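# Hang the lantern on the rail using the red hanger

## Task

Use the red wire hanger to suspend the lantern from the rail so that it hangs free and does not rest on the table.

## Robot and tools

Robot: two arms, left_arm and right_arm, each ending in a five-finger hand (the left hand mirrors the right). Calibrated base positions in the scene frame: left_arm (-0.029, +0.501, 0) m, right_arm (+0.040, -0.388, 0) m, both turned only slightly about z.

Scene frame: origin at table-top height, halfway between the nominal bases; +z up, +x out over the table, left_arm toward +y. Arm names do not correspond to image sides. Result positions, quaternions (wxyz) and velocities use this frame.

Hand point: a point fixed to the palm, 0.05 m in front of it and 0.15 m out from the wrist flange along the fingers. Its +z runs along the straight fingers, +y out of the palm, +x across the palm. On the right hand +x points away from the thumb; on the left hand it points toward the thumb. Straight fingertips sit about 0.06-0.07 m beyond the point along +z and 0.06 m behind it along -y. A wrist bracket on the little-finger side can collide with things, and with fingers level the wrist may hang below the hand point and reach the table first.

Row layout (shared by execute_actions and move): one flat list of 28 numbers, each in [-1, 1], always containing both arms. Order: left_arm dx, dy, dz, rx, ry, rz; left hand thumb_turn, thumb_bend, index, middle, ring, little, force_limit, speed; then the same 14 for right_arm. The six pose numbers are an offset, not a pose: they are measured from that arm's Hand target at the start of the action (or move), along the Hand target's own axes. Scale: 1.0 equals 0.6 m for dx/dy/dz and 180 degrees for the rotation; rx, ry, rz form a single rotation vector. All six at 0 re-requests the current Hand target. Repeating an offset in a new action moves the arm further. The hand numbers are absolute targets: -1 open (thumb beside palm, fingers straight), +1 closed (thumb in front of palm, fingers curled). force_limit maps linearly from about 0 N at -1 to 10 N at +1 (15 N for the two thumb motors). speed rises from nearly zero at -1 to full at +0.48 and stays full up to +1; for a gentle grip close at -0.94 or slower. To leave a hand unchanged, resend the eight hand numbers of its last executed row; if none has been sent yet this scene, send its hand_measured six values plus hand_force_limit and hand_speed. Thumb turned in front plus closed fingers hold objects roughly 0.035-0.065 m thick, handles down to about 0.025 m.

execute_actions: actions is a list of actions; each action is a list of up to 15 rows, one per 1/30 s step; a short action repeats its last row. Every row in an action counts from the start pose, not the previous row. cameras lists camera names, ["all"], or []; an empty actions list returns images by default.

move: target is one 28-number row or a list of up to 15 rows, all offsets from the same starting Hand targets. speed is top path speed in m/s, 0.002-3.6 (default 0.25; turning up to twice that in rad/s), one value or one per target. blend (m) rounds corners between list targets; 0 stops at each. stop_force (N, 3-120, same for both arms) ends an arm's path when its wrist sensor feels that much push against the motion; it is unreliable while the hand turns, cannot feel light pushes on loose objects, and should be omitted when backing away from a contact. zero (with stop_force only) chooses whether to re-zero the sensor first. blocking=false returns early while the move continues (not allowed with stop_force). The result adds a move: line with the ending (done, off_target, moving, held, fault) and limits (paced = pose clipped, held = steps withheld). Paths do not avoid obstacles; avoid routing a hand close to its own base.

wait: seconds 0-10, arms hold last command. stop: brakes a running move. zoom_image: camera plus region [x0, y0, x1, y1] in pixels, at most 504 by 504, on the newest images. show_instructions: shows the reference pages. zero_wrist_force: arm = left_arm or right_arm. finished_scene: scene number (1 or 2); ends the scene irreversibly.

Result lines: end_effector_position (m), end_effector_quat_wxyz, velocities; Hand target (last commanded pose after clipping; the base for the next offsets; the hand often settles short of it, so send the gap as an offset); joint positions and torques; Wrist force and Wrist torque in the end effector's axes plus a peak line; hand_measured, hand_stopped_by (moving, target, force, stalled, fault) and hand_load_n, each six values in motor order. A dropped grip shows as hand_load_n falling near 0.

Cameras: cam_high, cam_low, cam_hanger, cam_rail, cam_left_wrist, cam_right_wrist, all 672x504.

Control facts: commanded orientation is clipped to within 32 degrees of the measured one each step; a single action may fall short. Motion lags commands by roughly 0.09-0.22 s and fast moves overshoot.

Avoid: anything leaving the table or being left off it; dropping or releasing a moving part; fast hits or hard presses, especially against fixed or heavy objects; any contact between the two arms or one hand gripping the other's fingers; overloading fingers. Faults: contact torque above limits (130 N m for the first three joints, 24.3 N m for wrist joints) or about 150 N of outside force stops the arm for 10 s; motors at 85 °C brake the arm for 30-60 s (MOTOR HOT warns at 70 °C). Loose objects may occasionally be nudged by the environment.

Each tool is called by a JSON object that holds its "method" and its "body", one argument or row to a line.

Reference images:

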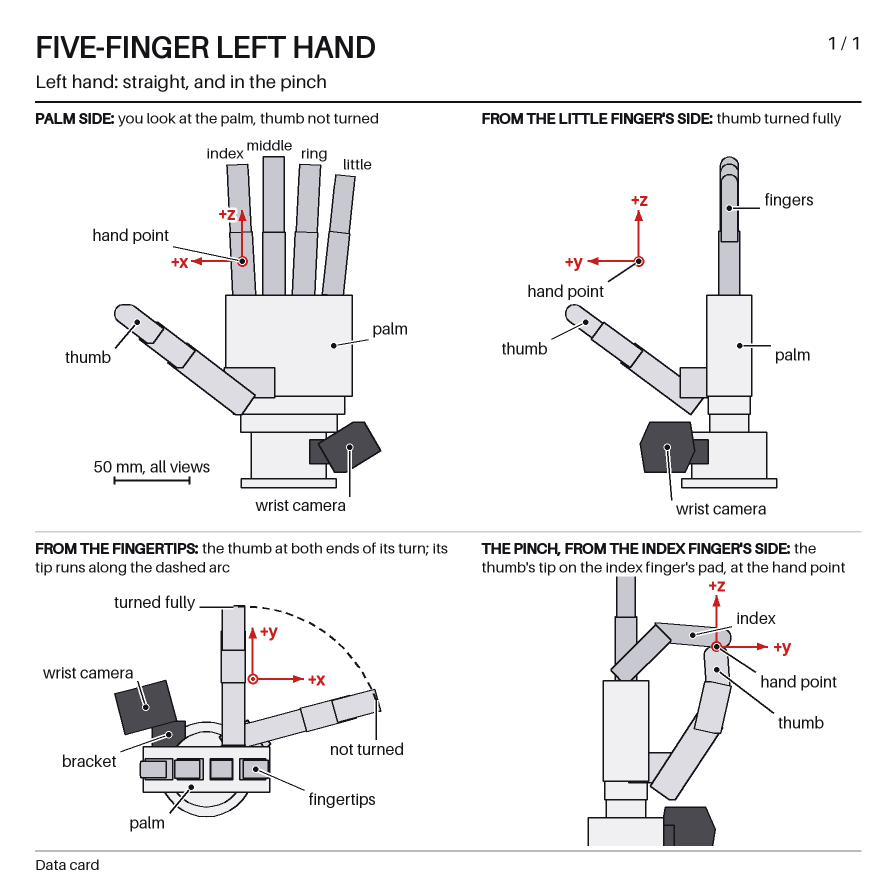

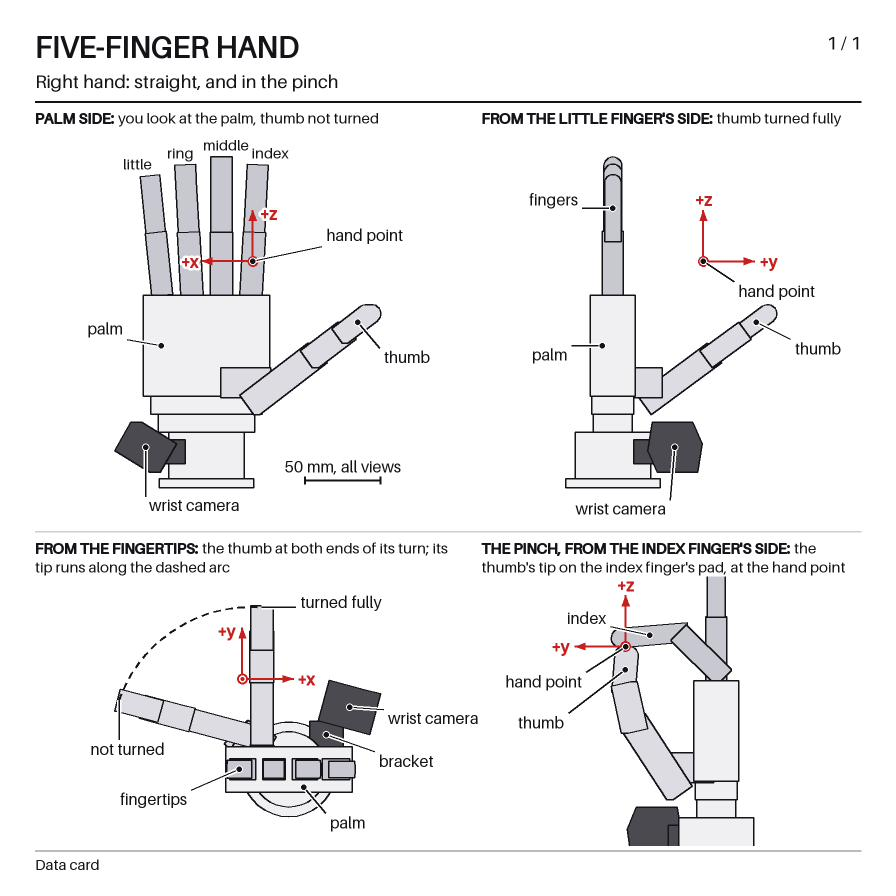

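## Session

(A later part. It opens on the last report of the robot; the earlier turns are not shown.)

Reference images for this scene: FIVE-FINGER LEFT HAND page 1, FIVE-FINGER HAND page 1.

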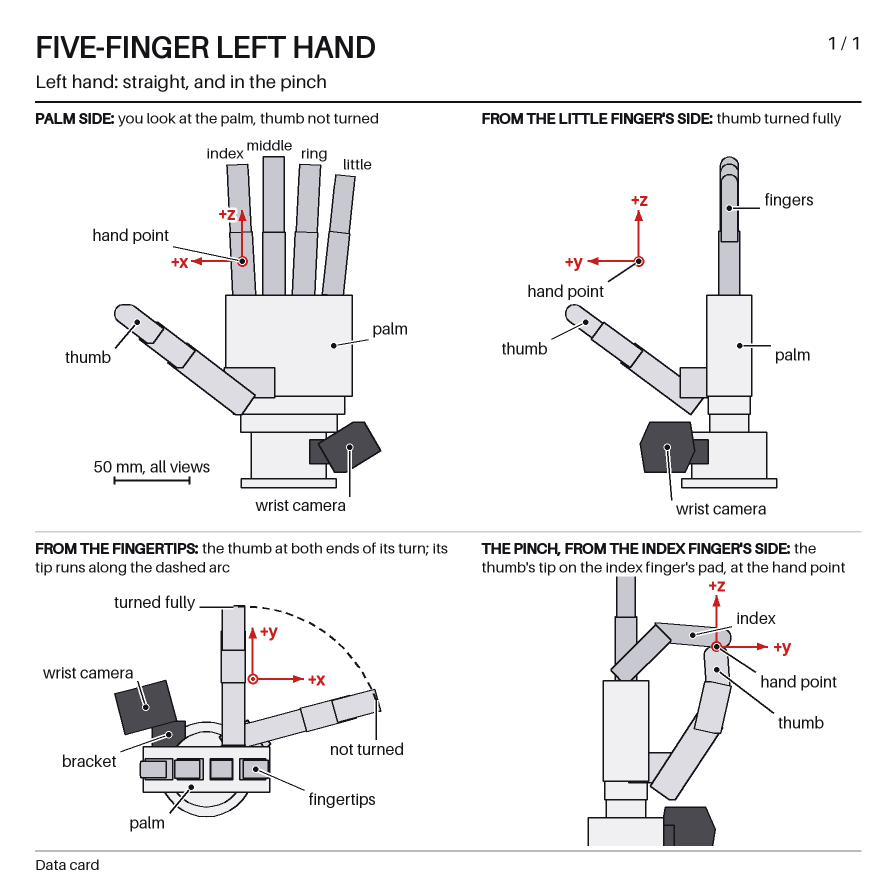

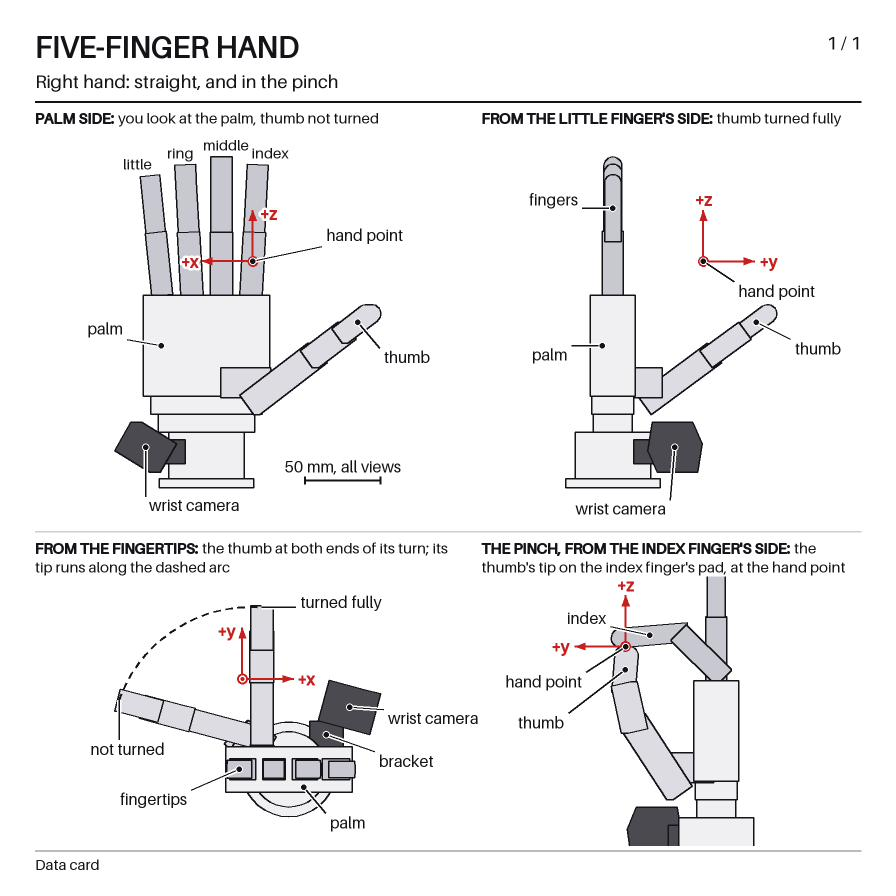

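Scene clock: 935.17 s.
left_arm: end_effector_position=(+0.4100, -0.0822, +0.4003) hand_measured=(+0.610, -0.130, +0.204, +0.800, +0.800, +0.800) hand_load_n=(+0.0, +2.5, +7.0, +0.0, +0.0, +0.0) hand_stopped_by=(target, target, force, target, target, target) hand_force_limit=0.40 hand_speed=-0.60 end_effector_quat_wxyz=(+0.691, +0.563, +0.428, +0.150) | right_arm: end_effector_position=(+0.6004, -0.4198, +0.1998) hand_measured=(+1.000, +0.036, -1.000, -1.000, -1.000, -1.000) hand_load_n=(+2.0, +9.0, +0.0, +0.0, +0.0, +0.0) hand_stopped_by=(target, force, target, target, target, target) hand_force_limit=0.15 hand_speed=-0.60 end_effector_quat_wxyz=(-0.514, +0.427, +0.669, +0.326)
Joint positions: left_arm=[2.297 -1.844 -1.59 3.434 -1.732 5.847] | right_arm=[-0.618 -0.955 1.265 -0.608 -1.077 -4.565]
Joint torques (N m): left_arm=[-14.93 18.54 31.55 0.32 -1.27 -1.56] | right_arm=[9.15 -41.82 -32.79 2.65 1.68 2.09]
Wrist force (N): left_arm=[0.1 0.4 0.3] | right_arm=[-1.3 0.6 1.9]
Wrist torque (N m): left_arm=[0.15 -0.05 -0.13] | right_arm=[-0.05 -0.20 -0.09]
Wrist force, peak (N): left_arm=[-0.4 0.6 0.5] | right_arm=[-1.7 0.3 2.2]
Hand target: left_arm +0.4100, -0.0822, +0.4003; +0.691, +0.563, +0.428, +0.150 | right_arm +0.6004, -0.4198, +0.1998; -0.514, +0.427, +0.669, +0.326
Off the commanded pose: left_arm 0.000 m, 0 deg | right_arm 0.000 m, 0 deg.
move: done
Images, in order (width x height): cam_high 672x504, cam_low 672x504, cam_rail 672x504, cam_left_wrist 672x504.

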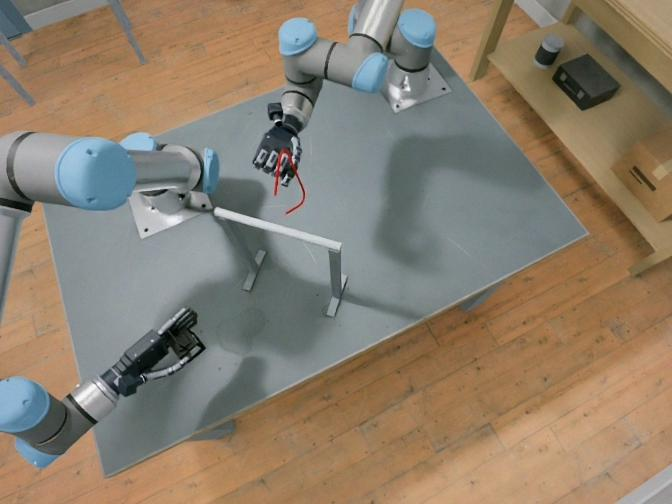

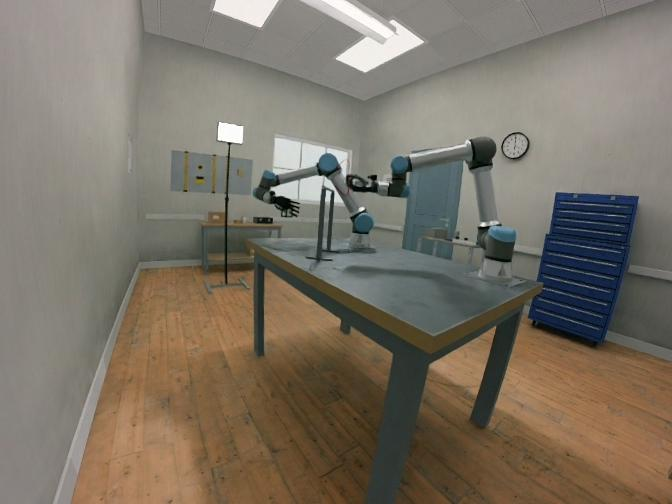

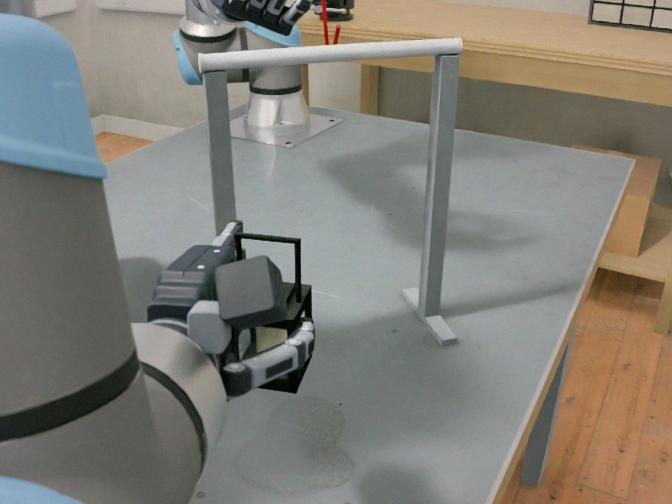

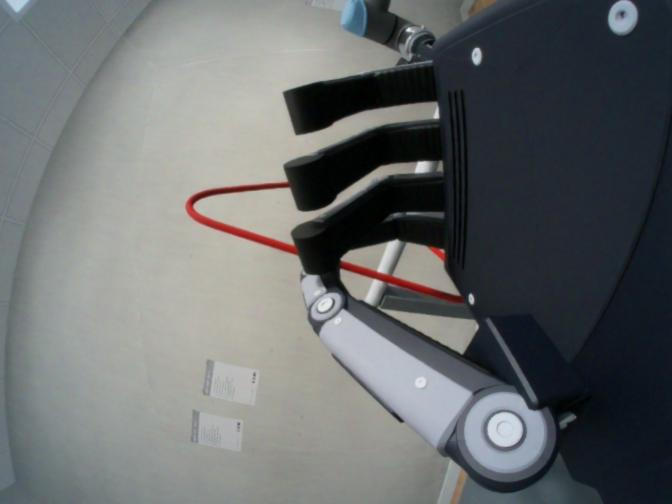

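{"method": "move", "body": {
  "target": [
    [0.0282,-0.0604,0,0,0,0,0.61,-0.13,0.48,0.8,0.8,0.8,0.4,-0.6,0,0,0,0,0,0,1,0.4,-1,-1,-1,-1,0.15,-0.6],
    [0.0282,-0.0604,0.0917,0,0,0,0.61,-0.13,0.48,0.8,0.8,0.8,0.4,-0.6,0,0,0,0,0,0,1,0.4,-1,-1,-1,-1,0.15,-0.6]
  ],
  "speed": 0.08,
  "stop_force": 3,
  "cameras": ["cam_high","cam_rail","cam_low"]
}}

{"method": "zoom_image", "body": {
  "camera": "cam_high",
  "region": [200, 120, 400, 270]
}}

{"method": "zoom_image", "body": {
  "camera": "cam_low",
  "region": [290, 160, 370, 240]
}}

{"method": "zoom_image", "body": {
  "camera": "cam_rail",
  "region": [250, 0, 500, 190]
}}

Scene clock: 960.20 s.
left_arm: end_effector_position=(+0.4518, -0.1179, +0.3603) hand_measured=(+0.610, -0.130, +0.204, +0.800, +0.800, +0.800) hand_load_n=(+0.0, +2.5, +7.0, +0.0, +0.0, +0.0) hand_stopped_by=(target, target, force, target, target, target) hand_force_limit=0.40 hand_speed=-0.60 end_effector_quat_wxyz=(+0.691, +0.563, +0.428, +0.150) | right_arm: end_effector_position=(+0.6004, -0.4198, +0.1998) hand_measured=(+1.000, +0.036, -1.000, -1.000, -1.000, -1.000) hand_load_n=(+2.0, +8.5, +0.0, +0.0, +0.0, +0.0) hand_stopped_by=(target, force, target, target, target, target) hand_force_limit=0.15 hand_speed=-0.60 end_effector_quat_wxyz=(-0.514, +0.427, +0.669, +0.326)
Joint positions: left_arm=[2.313 -1.991 -1.494 3.485 -1.716 5.847] | right_arm=[-0.618 -0.955 1.265 -0.608 -1.077 -4.565]
Joint torques (N m): left_arm=[13.42 24.09 31.59 0.25 1.39 -1.62] | right_arm=[8.42 -41.71 -32.54 2.64 1.65 2.02]
Wrist force (N): left_arm=[-0.1 0.3 0.1] | right_arm=[-1.3 0.4 1.8]
Wrist torque (N m): left_arm=[0.17 -0.04 -0.15] | right_arm=[-0.08 -0.19 -0.10]
Wrist force, peak (N): left_arm=[0.2 0.7 0.7] | right_arm=[-1.6 0.6 1.9]
Hand target: left_arm +0.4518, -0.1179, +0.3603; +0.691, +0.563, +0.428, +0.150 | right_arm +0.6004, -0.4198, +0.1998; -0.514, +0.427, +0.669, +0.326
Off the commanded pose: left_arm 0.000 m, 0 deg | right_arm 0.000 m, 0 deg.
move: done
Images, in order (width x height): cam_high 672x504, cam_low 672x504, cam_rail 672x504.

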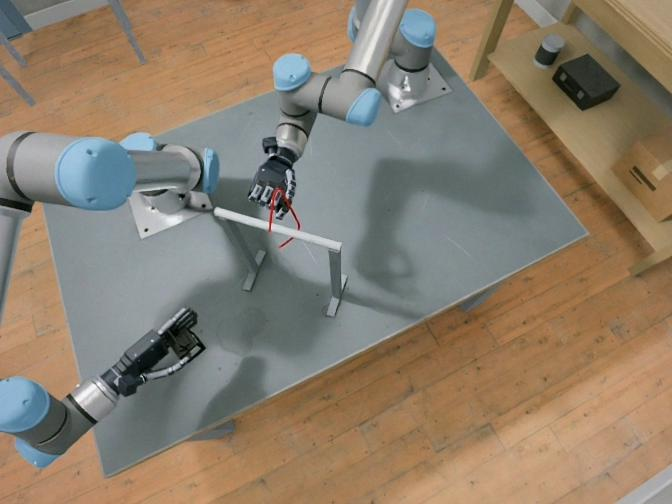

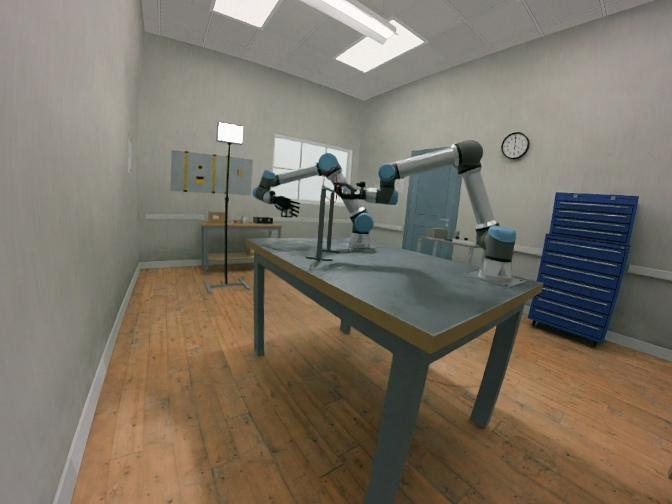

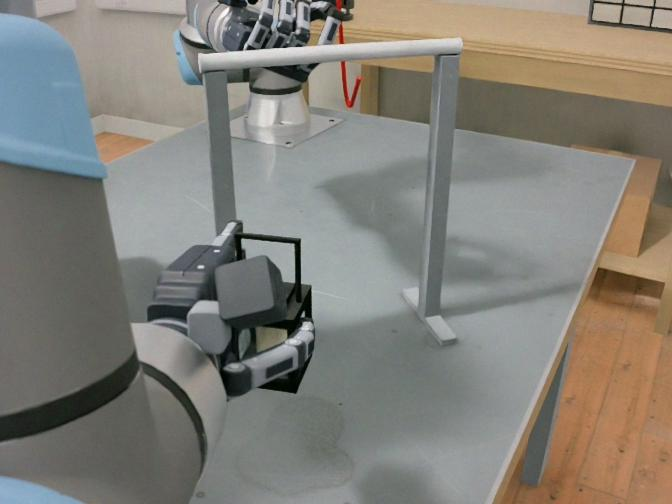

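Scaled by 2.520 from the camera's 672x504 image, which has a finer 960x720 frame.

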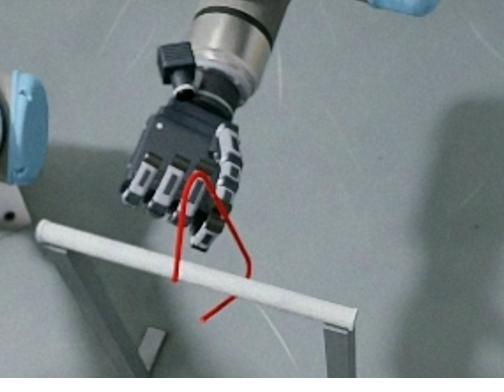

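Scaled by 6.300 from the camera's 672x504 image, which has a finer 960x720 frame.

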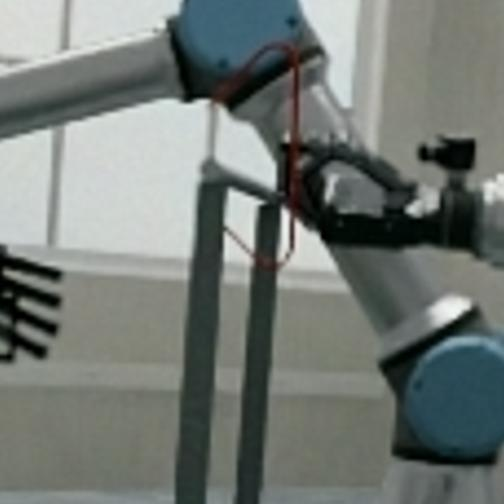

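Scaled by 2.016 from the camera's 672x504 image, which has a finer 960x720 frame.

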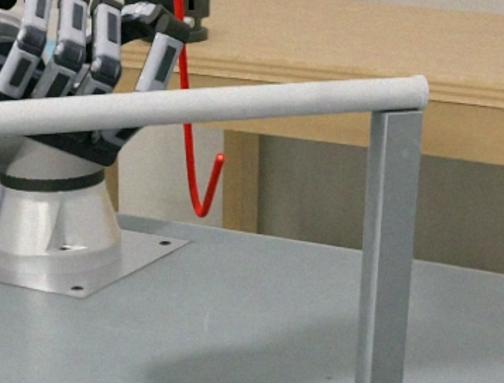

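{"method": "move", "body": {
  "target": [
    [0.0247,-0.0529,0,0,0,0,0.61,-0.13,0.48,0.8,0.8,0.8,0.4,-0.6,0,0,0,0,0,0,1,0.4,-1,-1,-1,-1,0.15,-0.6],
    [0.0387,-0.083,0.025,0,0,0,0.61,-0.13,0.48,0.8,0.8,0.8,0.4,-0.6,0,0,0,0,0,0,1,0.4,-1,-1,-1,-1,0.15,-0.6],
    [0.0563,-0.1208,0.045,0,0,0,0.61,-0.13,0.48,0.8,0.8,0.8,0.4,-0.6,0,0,0,0,0,0,1,0.4,-1,-1,-1,-1,0.15,-0.6]
  ],
  "speed": [0.05,0.03,0.02],
  "stop_force": 3,
  "cameras": ["cam_high","cam_rail","cam_low"]
}}

{"method": "zoom_image", "body": {
  "camera": "cam_high",
  "region": [240, 170, 360, 270]
}}

{"method": "zoom_image", "body": {
  "camera": "cam_low",
  "region": [290, 160, 370, 240]
}}

{"method": "zoom_image", "body": {
  "camera": "cam_rail",
  "region": [250, 0, 500, 190]
}}

Scene clock: 979.33 s.
left_arm: end_effector_position=(+0.4723, -0.1355, +0.2804) hand_measured=(+0.610, -0.130, +0.204, +0.800, +0.800, +0.800) hand_load_n=(+0.0, +2.0, +7.0, +0.0, +0.0, +0.0) hand_stopped_by=(target, target, force, target, target, target) hand_force_limit=0.40 hand_speed=-0.60 end_effector_quat_wxyz=(+0.691, +0.563, +0.428, +0.150) | right_arm: end_effector_position=(+0.6004, -0.4198, +0.1998) hand_measured=(+1.000, +0.036, -1.000, -1.000, -1.000, -1.000) hand_load_n=(+2.0, +9.0, +0.0, +0.0, +0.0, +0.0) hand_stopped_by=(target, force, target, target, target, target) hand_force_limit=0.15 hand_speed=-0.60 end_effector_quat_wxyz=(-0.514, +0.427, +0.669, +0.326)
Joint positions: left_arm=[2.32 -2.123 -1.512 3.635 -1.709 5.847] | right_arm=[-0.618 -0.955 1.265 -0.608 -1.077 -4.565]
Joint torques (N m): left_arm=[13.01 29.2 29.52 3.2 1.33 1.96] | right_arm=[9.77 -41.86 -32.35 2.67 1.67 1.9]
Wrist force (N): left_arm=[-0.2 0.3 0.1] | right_arm=[-1.3 0.4 2.0]
Wrist torque (N m): left_arm=[0.18 -0.03 -0.18] | right_arm=[-0.09 -0.20 -0.10]
Wrist force, peak (N): left_arm=[0.0 0.6 0.5] | right_arm=[-1.5 0.5 2.2]
Hand target: left_arm +0.4723, -0.1355, +0.2804; +0.691, +0.563, +0.428, +0.150 | right_arm +0.6004, -0.4198, +0.1998; -0.514, +0.427, +0.669, +0.326
Off the commanded pose: left_arm 0.000 m, 0 deg | right_arm 0.000 m, 0 deg.
move: done
Images, in order (width x height): cam_high 672x504, cam_low 672x504, cam_rail 672x504.

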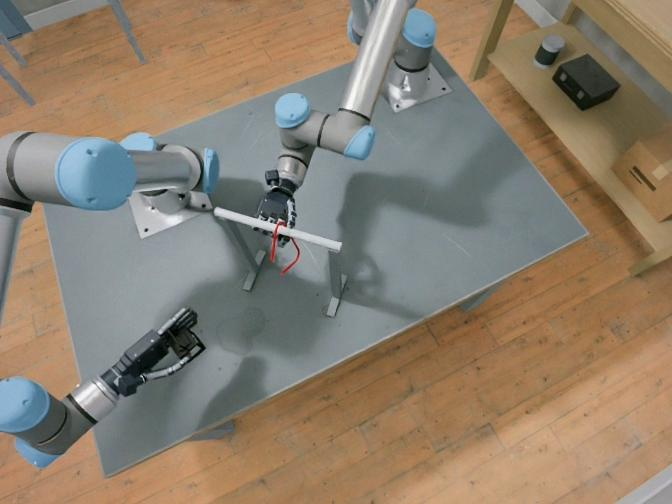

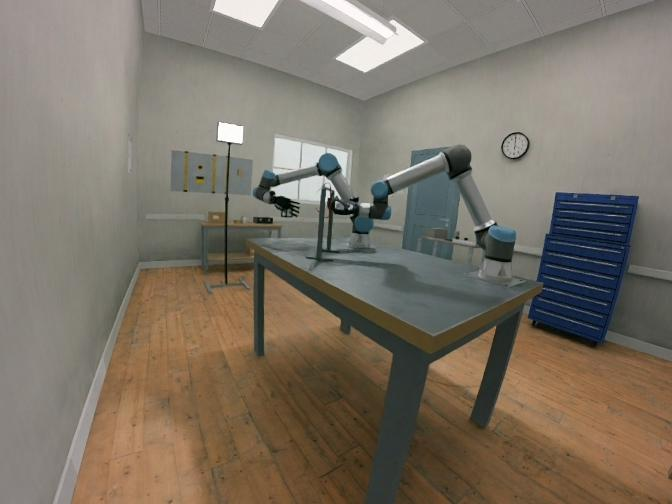

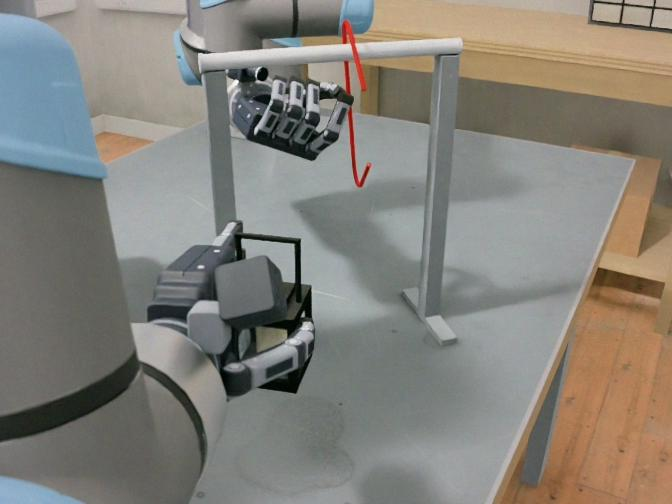

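Scaled by 4.200 from the camera's 672x504 image, which has a finer 960x720 frame.

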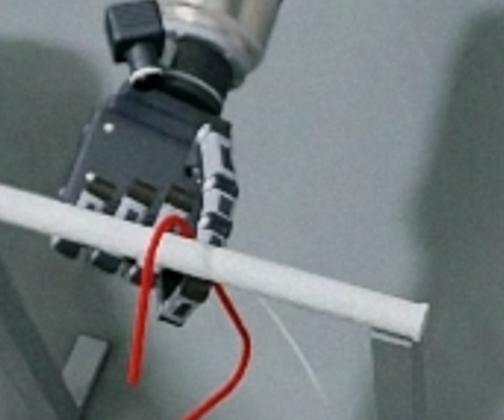

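Scaled by 6.300 from the camera's 672x504 image, which has a finer 960x720 frame.

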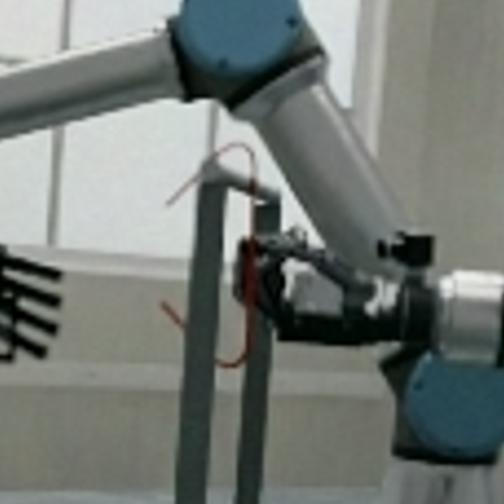

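Scaled by 2.016 from the camera's 672x504 image, which has a finer 960x720 frame.

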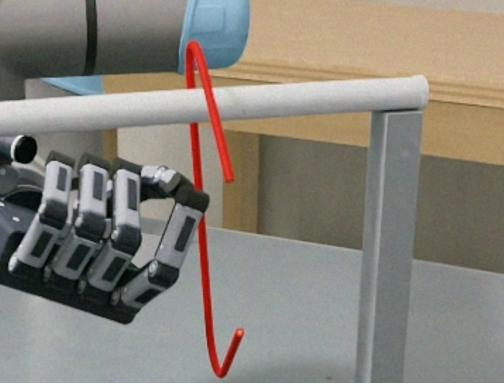

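{"method": "move", "body": {
  "target": [0.0141,-0.0302,0,0,0,0,0.61,-0.13,0.48,0.8,0.8,0.8,0.4,-0.6,0,0,0,0,0,0,1,0.4,-1,-1,-1,-1,0.15,-0.6],
  "speed": 0.015,
  "stop_force": 3,
  "cameras": ["cam_high","cam_rail","cam_low"]
}}

{"method": "zoom_image", "body": {
  "camera": "cam_low",
  "region": [290, 160, 370, 240]
}}

{"method": "zoom_image", "body": {
  "camera": "cam_rail",
  "region": [250, 0, 500, 190]
}}

Scene clock: 989.50 s.
left_arm: end_effector_position=(+0.4723, -0.1355, +0.2604) hand_measured=(+0.610, -0.130, +0.204, +0.800, +0.800, +0.800) hand_load_n=(+0.5, +2.0, +6.5, +0.0, +0.0, -0.5) hand_stopped_by=(target, target, force, target, target, target) hand_force_limit=0.40 hand_speed=-0.60 end_effector_quat_wxyz=(+0.691, +0.563, +0.428, +0.150) | right_arm: end_effector_position=(+0.6004, -0.4198, +0.1998) hand_measured=(+1.000, +0.036, -1.000, -1.000, -1.000, -1.000) hand_load_n=(+2.0, +8.5, +0.0, +0.0, +0.0, +0.0) hand_stopped_by=(target, force, target, target, target, target) hand_force_limit=0.15 hand_speed=-0.60 end_effector_quat_wxyz=(-0.514, +0.427, +0.669, +0.326)
Joint positions: left_arm=[2.32 -2.146 -1.532 3.678 -1.709 5.847] | right_arm=[-0.618 -0.955 1.265 -0.608 -1.077 -4.565]
Joint torques (N m): left_arm=[13.93 29.15 14.37 2.76 1.28 0.66] | right_arm=[9.13 -42.14 -32.24 2.55 1.53 1.95]
Wrist force (N): left_arm=[-0.2 0.6 0.0] | right_arm=[-1.3 0.6 1.7]
Wrist torque (N m): left_arm=[0.18 -0.05 -0.17] | right_arm=[-0.03 -0.19 -0.10]
Wrist force, peak (N): left_arm=[-0.2 0.8 0.1] | right_arm=[-1.7 0.3 2.0]
Hand target: left_arm +0.4723, -0.1355, +0.2604; +0.691, +0.563, +0.428, +0.150 | right_arm +0.6004, -0.4198, +0.1998; -0.514, +0.427, +0.669, +0.326
Off the commanded pose: left_arm 0.000 m, 0 deg | right_arm 0.000 m, 0 deg.
move: done
Images, in order (width x height): cam_high 672x504, cam_low 672x504, cam_rail 672x504.

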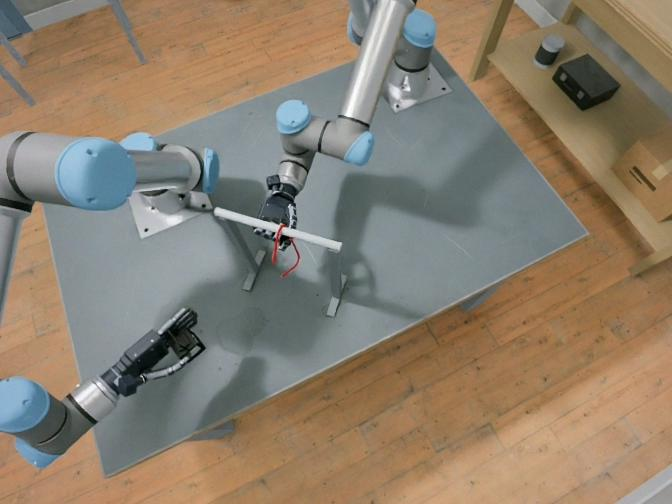

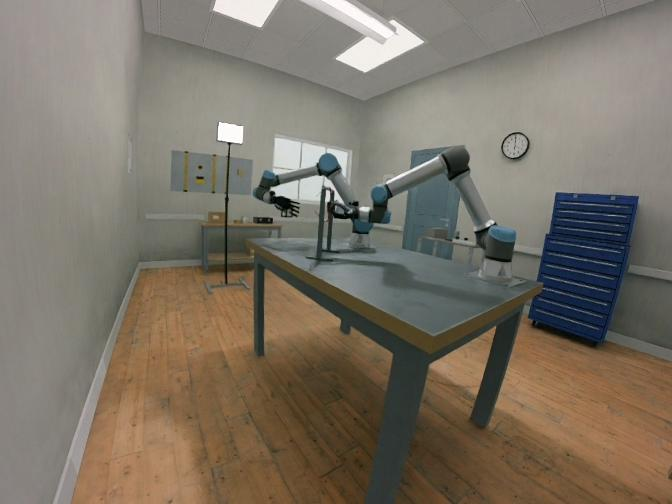

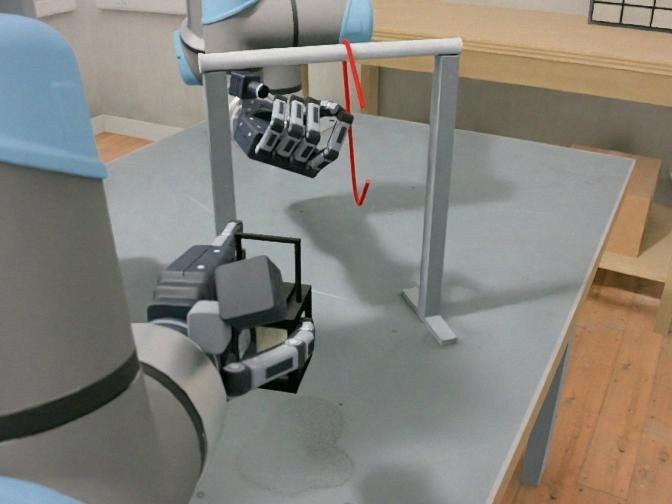

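Scaled by 6.300 from the camera's 672x504 image, which has a finer 960x720 frame.

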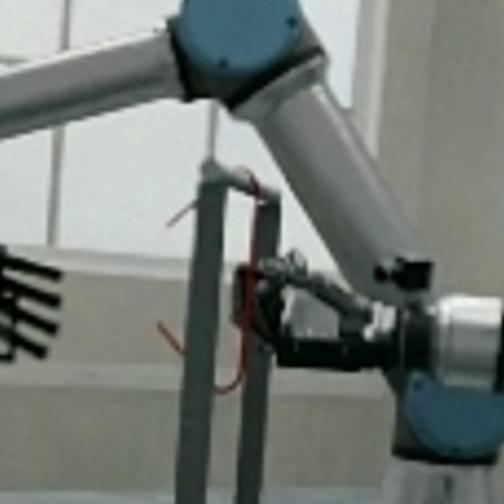

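Scaled by 2.016 from the camera's 672x504 image, which has a finer 960x720 frame.

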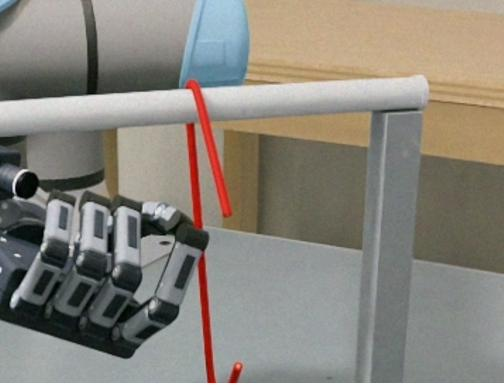

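{"method": "move", "body": {
  "target": [0.0085,-0.0181,0,0,0,0,0.61,-0.13,0.48,0.8,0.8,0.8,0.4,-0.6,0,0,0,0,0,0,1,0.4,-1,-1,-1,-1,0.15,-0.6],
  "speed": 0.01,
  "stop_force": 3,
  "cameras": ["cam_high","cam_rail","cam_low"]
}}

{"method": "zoom_image", "body": {
  "camera": "cam_low",
  "region": [290, 160, 370, 240]
}}

{"method": "zoom_image", "body": {
  "camera": "cam_rail",
  "region": [250, 0, 500, 190]
}}

Scene clock: 996.40 s.
left_arm: end_effector_position=(+0.4723, -0.1355, +0.2597) hand_measured=(+0.610, -0.130, +0.204, +0.800, +0.800, +0.800) hand_load_n=(-0.5, +3.0, +6.5, +0.0, +0.0, +0.0) hand_stopped_by=(target, target, force, target, target, target) hand_force_limit=0.40 hand_speed=-0.60 end_effector_quat_wxyz=(+0.691, +0.563, +0.428, +0.150) | right_arm: end_effector_position=(+0.6004, -0.4198, +0.1998) hand_measured=(+1.000, +0.036, -1.000, -1.000, -1.000, -1.000) hand_load_n=(+2.0, +9.0, +0.0, +0.0, +0.0, +0.0) hand_stopped_by=(target, force, target, target, target, target) hand_force_limit=0.15 hand_speed=-0.60 end_effector_quat_wxyz=(-0.514, +0.427, +0.669, +0.326)
Joint positions: left_arm=[2.32 -2.147 -1.532 3.68 -1.709 5.847] | right_arm=[-0.618 -0.955 1.265 -0.608 -1.077 -4.565]
Joint torques (N m): left_arm=[12.96 54.68 26.78 -0.24 0.65 0.7] | right_arm=[9.5 -41.87 -33.26 2.59 1.67 1.93]
Wrist force (N): left_arm=[-1.7 3.2 0.2] | right_arm=[-1.5 0.6 1.9]
Wrist torque (N m): left_arm=[0.24 -0.03 -0.17] | right_arm=[-0.05 -0.16 -0.11]
Wrist force, peak (N): left_arm=[-2.6 5.2 0.4] | right_arm=[-1.6 0.5 2.2]
Hand target: left_arm +0.4723, -0.1355, +0.2597; +0.691, +0.563, +0.428, +0.150 (not the last commanded pose) | right_arm +0.6004, -0.4198, +0.1998; -0.514, +0.427, +0.669, +0.326
Off the commanded pose: left_arm 0.011 m, 0 deg | right_arm 0.000 m, 0 deg.
move: contact (left_arm)
Images, in order (width x height): cam_high 672x504, cam_low 672x504, cam_rail 672x504.

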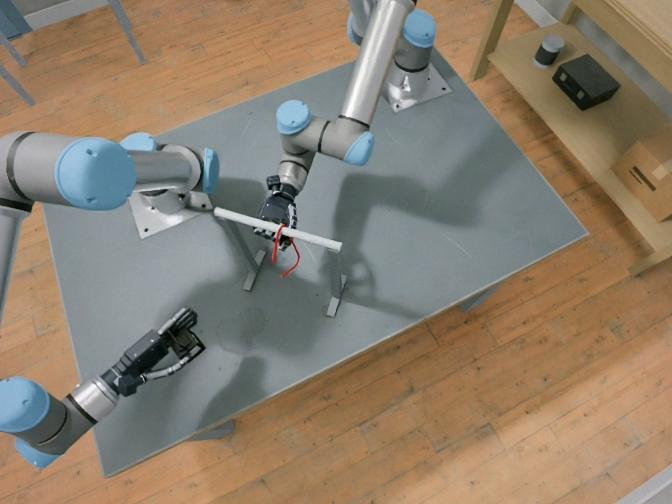

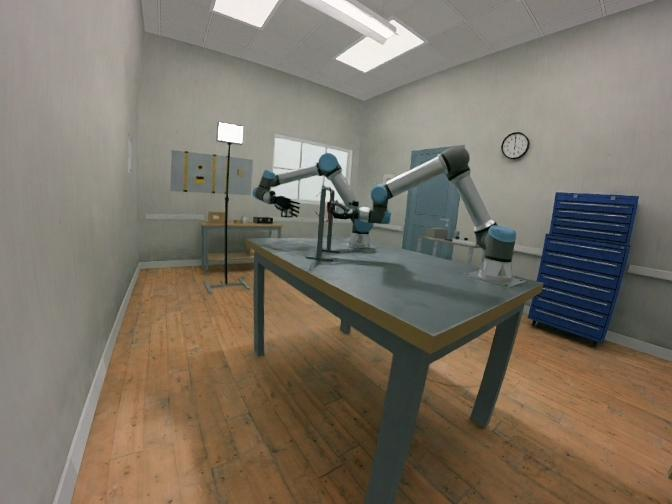

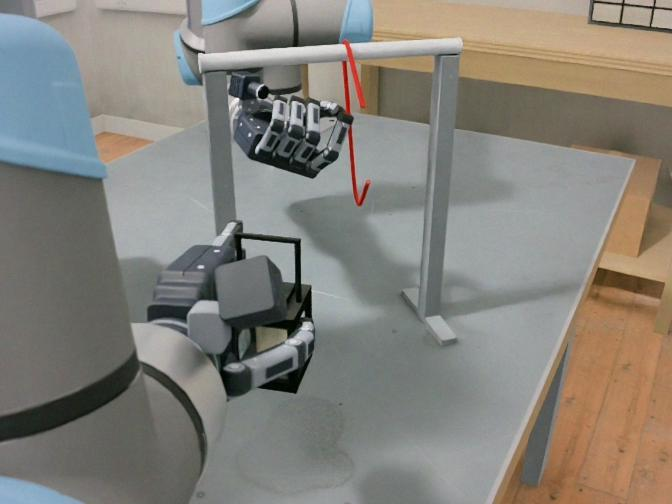

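Scaled by 6.300 from the camera's 672x504 image, which has a finer 960x720 frame.

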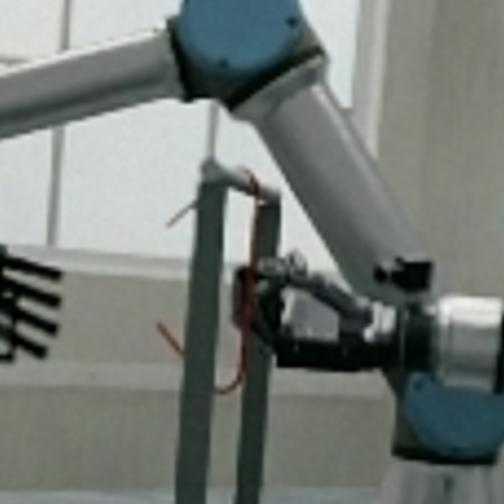

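Scaled by 2.016 from the camera's 672x504 image, which has a finer 960x720 frame.

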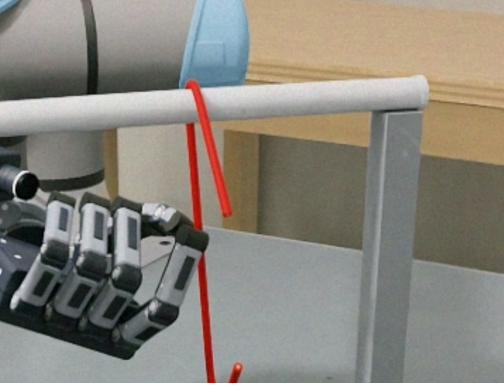

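{"method": "move", "body": {
  "target": [
    [0,0,0,0,0,0,0.61,-0.13,-0.2,0.8,0.8,0.8,0.4,-0.85,0,0,0,0,0,0,1,0.4,-1,-1,-1,-1,0.15,-0.6]
  ],
  "speed": 0.03,
  "cameras": ["cam_high","cam_rail","cam_low"]
}}

{"method": "zoom_image", "body": {
  "camera": "cam_rail",
  "region": [290, 20, 420, 220]
}}

{"method": "zoom_image", "body": {
  "camera": "cam_high",
  "region": [230, 180, 330, 290]
}}

Scene clock: 1007.83 s.
left_arm: end_effector_position=(+0.4723, -0.1355, +0.2597) hand_measured=(+0.610, -0.130, -0.200, +0.800, +0.800, +0.800) hand_load_n=(+0.0, +0.0, +0.0, +0.0, +0.0, +0.0) hand_stopped_by=(target, target, target, target, target, target) hand_force_limit=0.40 hand_speed=-0.85 end_effector_quat_wxyz=(+0.691, +0.563, +0.428, +0.150) | right_arm: end_effector_position=(+0.6004, -0.4198, +0.1998) hand_measured=(+1.000, +0.036, -1.000, -1.000, -1.000, -1.000) hand_load_n=(+2.0, +8.5, +0.0, +0.0, +0.0, +0.0) hand_stopped_by=(target, force, target, target, target, target) hand_force_limit=0.15 hand_speed=-0.60 end_effector_quat_wxyz=(-0.514, +0.427, +0.669, +0.326)
Joint positions: left_arm=[2.32 -2.147 -1.532 3.68 -1.709 5.847] | right_arm=[-0.618 -0.955 1.265 -0.608 -1.077 -4.565]
Joint torques (N m): left_arm=[13 54.64 26.09 1.8 -0.48 0.75] | right_arm=[9.34 -41.08 -32.64 2.65 1.7 1.94]
Wrist force (N): left_arm=[0.1 0.7 0.0] | right_arm=[-1.5 0.4 1.9]
Wrist torque (N m): left_arm=[0.22 -0.10 -0.16] | right_arm=[-0.08 -0.16 -0.12]
Wrist force, peak (N): left_arm=[-1.5 3.6 0.4] | right_arm=[-1.5 0.6 2.0]
Hand target: left_arm +0.4723, -0.1355, +0.2597; +0.691, +0.563, +0.428, +0.150 | right_arm +0.6004, -0.4198, +0.1998; -0.514, +0.427, +0.669, +0.326
Off the commanded pose: left_arm 0.000 m, 0 deg | right_arm 0.000 m, 0 deg.
move: done
Images, in order (width x height): cam_high 672x504, cam_low 672x504, cam_rail 672x504.

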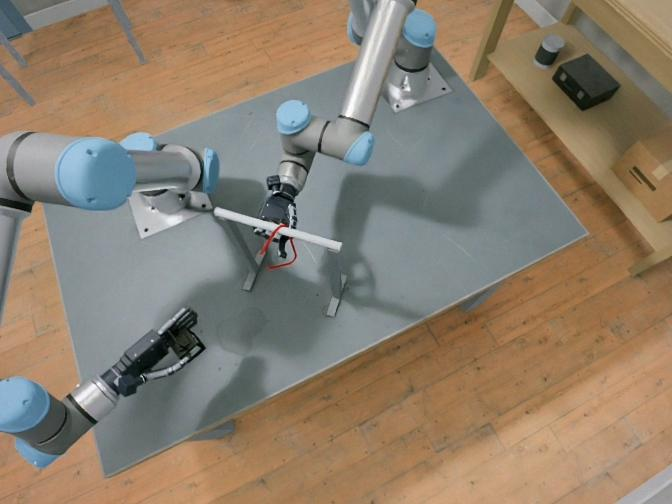

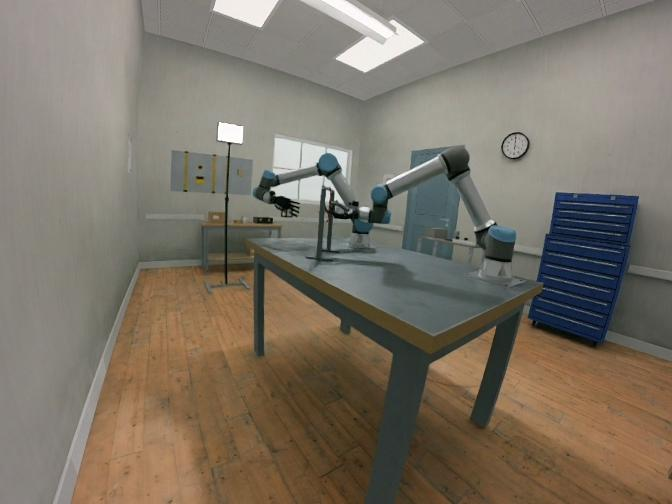

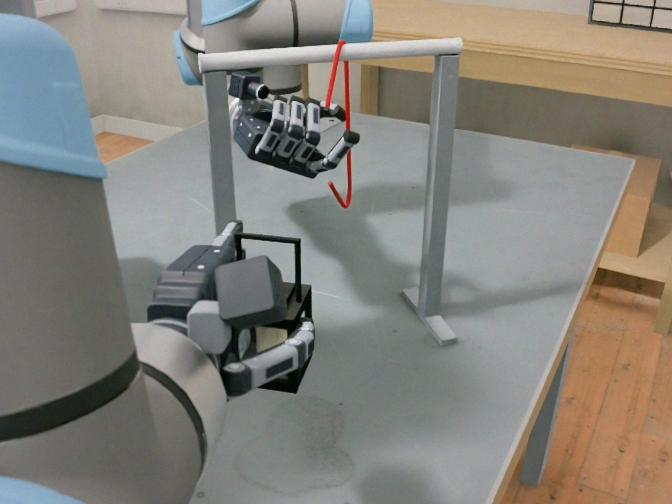

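Scaled by 2.520 from the camera's 672x504 image, which has a finer 960x720 frame.

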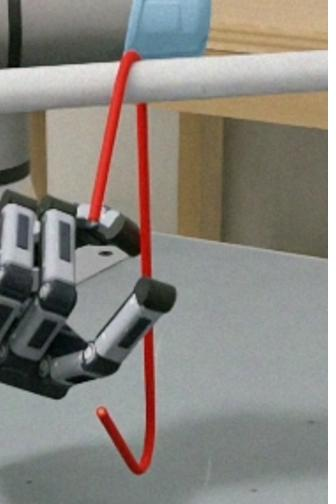

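Scaled by 4.582 from the camera's 672x504 image, which has a finer 960x720 frame.

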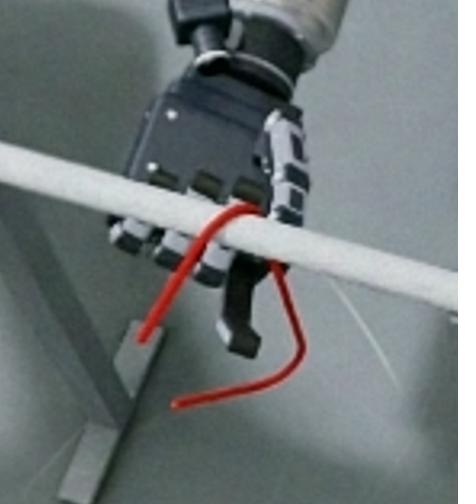

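{"method": "move", "body": {
  "target": [
    [-0.0453,-0.0211,0,0,0,0,0.61,-0.13,-0.2,0.8,0.8,0.8,0.4,-0.85,0,0,0,0,0,0,1,0.4,-1,-1,-1,-1,0.15,-0.6]
  ],
  "speed": 0.03,
  "stop_force": 3,
  "cameras": ["cam_high","cam_rail"]
}}

{"method": "zoom_image", "body": {
  "camera": "cam_rail",
  "region": [290, 20, 420, 220]
}}

{"method": "zoom_image", "body": {
  "camera": "cam_high",
  "region": [230, 180, 330, 290]
}}

Scene clock: 1030.53 s.
left_arm: end_effector_position=(+0.4528, -0.1583, +0.2597) hand_measured=(+0.610, -0.130, -0.200, +0.800, +0.800, +0.800) hand_load_n=(+0.0, +0.0, +0.0, +0.0, +0.5, +0.0) hand_stopped_by=(target, target, target, target, target, target) hand_force_limit=0.40 hand_speed=-0.85 end_effector_quat_wxyz=(+0.691, +0.563, +0.428, +0.150) | right_arm: end_effector_position=(+0.6004, -0.4198, +0.1998) hand_measured=(+1.000, +0.036, -1.000, -1.000, -1.000, -1.000) hand_load_n=(+2.0, +8.5, +0.0, +0.0, +0.0, +0.0) hand_stopped_by=(target, force, target, target, target, target) hand_force_limit=0.15 hand_speed=-0.60 end_effector_quat_wxyz=(-0.514, +0.427, +0.669, +0.326)
Joint positions: left_arm=[2.269 -2.171 -1.492 3.663 -1.761 5.847] | right_arm=[-0.618 -0.955 1.265 -0.608 -1.077 -4.565]
Joint torques (N m): left_arm=[-15.6 30.82 28.7 0.28 -1.35 0.34] | right_arm=[9.74 -41.55 -32.52 2.62 1.65 1.96]
Wrist force (N): left_arm=[0.1 0.4 0.2] | right_arm=[-1.3 0.3 1.9]
Wrist torque (N m): left_arm=[0.17 -0.08 -0.14] | right_arm=[-0.10 -0.20 -0.10]
Wrist force, peak (N): left_arm=[-0.6 0.8 -0.1] | right_arm=[-1.5 0.4 2.1]
Hand target: left_arm +0.4528, -0.1583, +0.2597; +0.691, +0.563, +0.428, +0.150 | right_arm +0.6004, -0.4198, +0.1998; -0.514, +0.427, +0.669, +0.326
Off the commanded pose: left_arm 0.000 m, 0 deg | right_arm 0.000 m, 0 deg.
move: done
Images, in order (width x height): cam_high 672x504, cam_rail 672x504.

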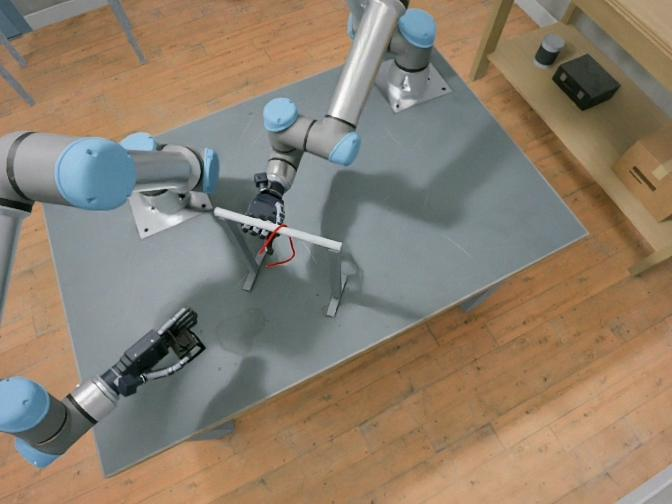

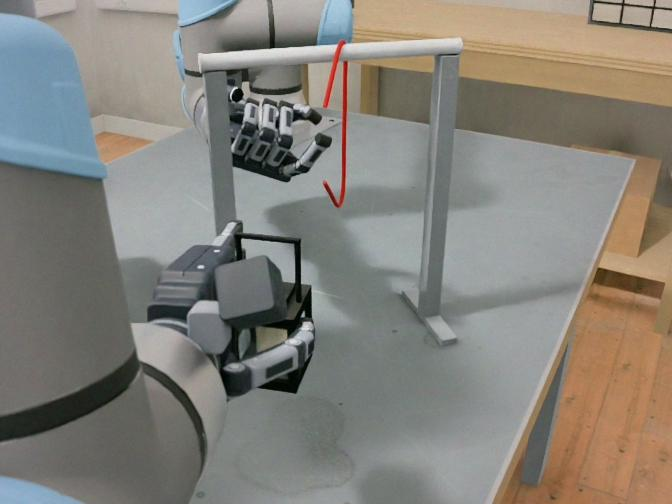

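Scaled by 2.520 from the camera's 672x504 image, which has a finer 960x720 frame.

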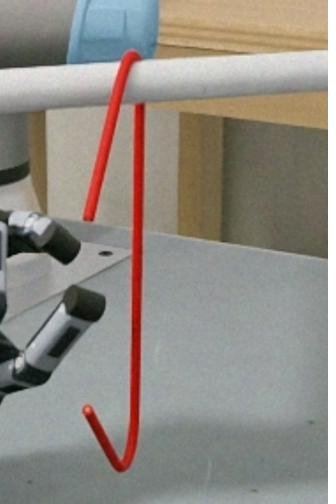

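Scaled by 4.582 from the camera's 672x504 image, which has a finer 960x720 frame.

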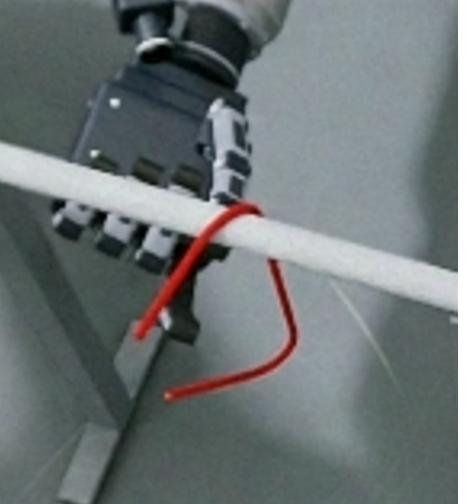

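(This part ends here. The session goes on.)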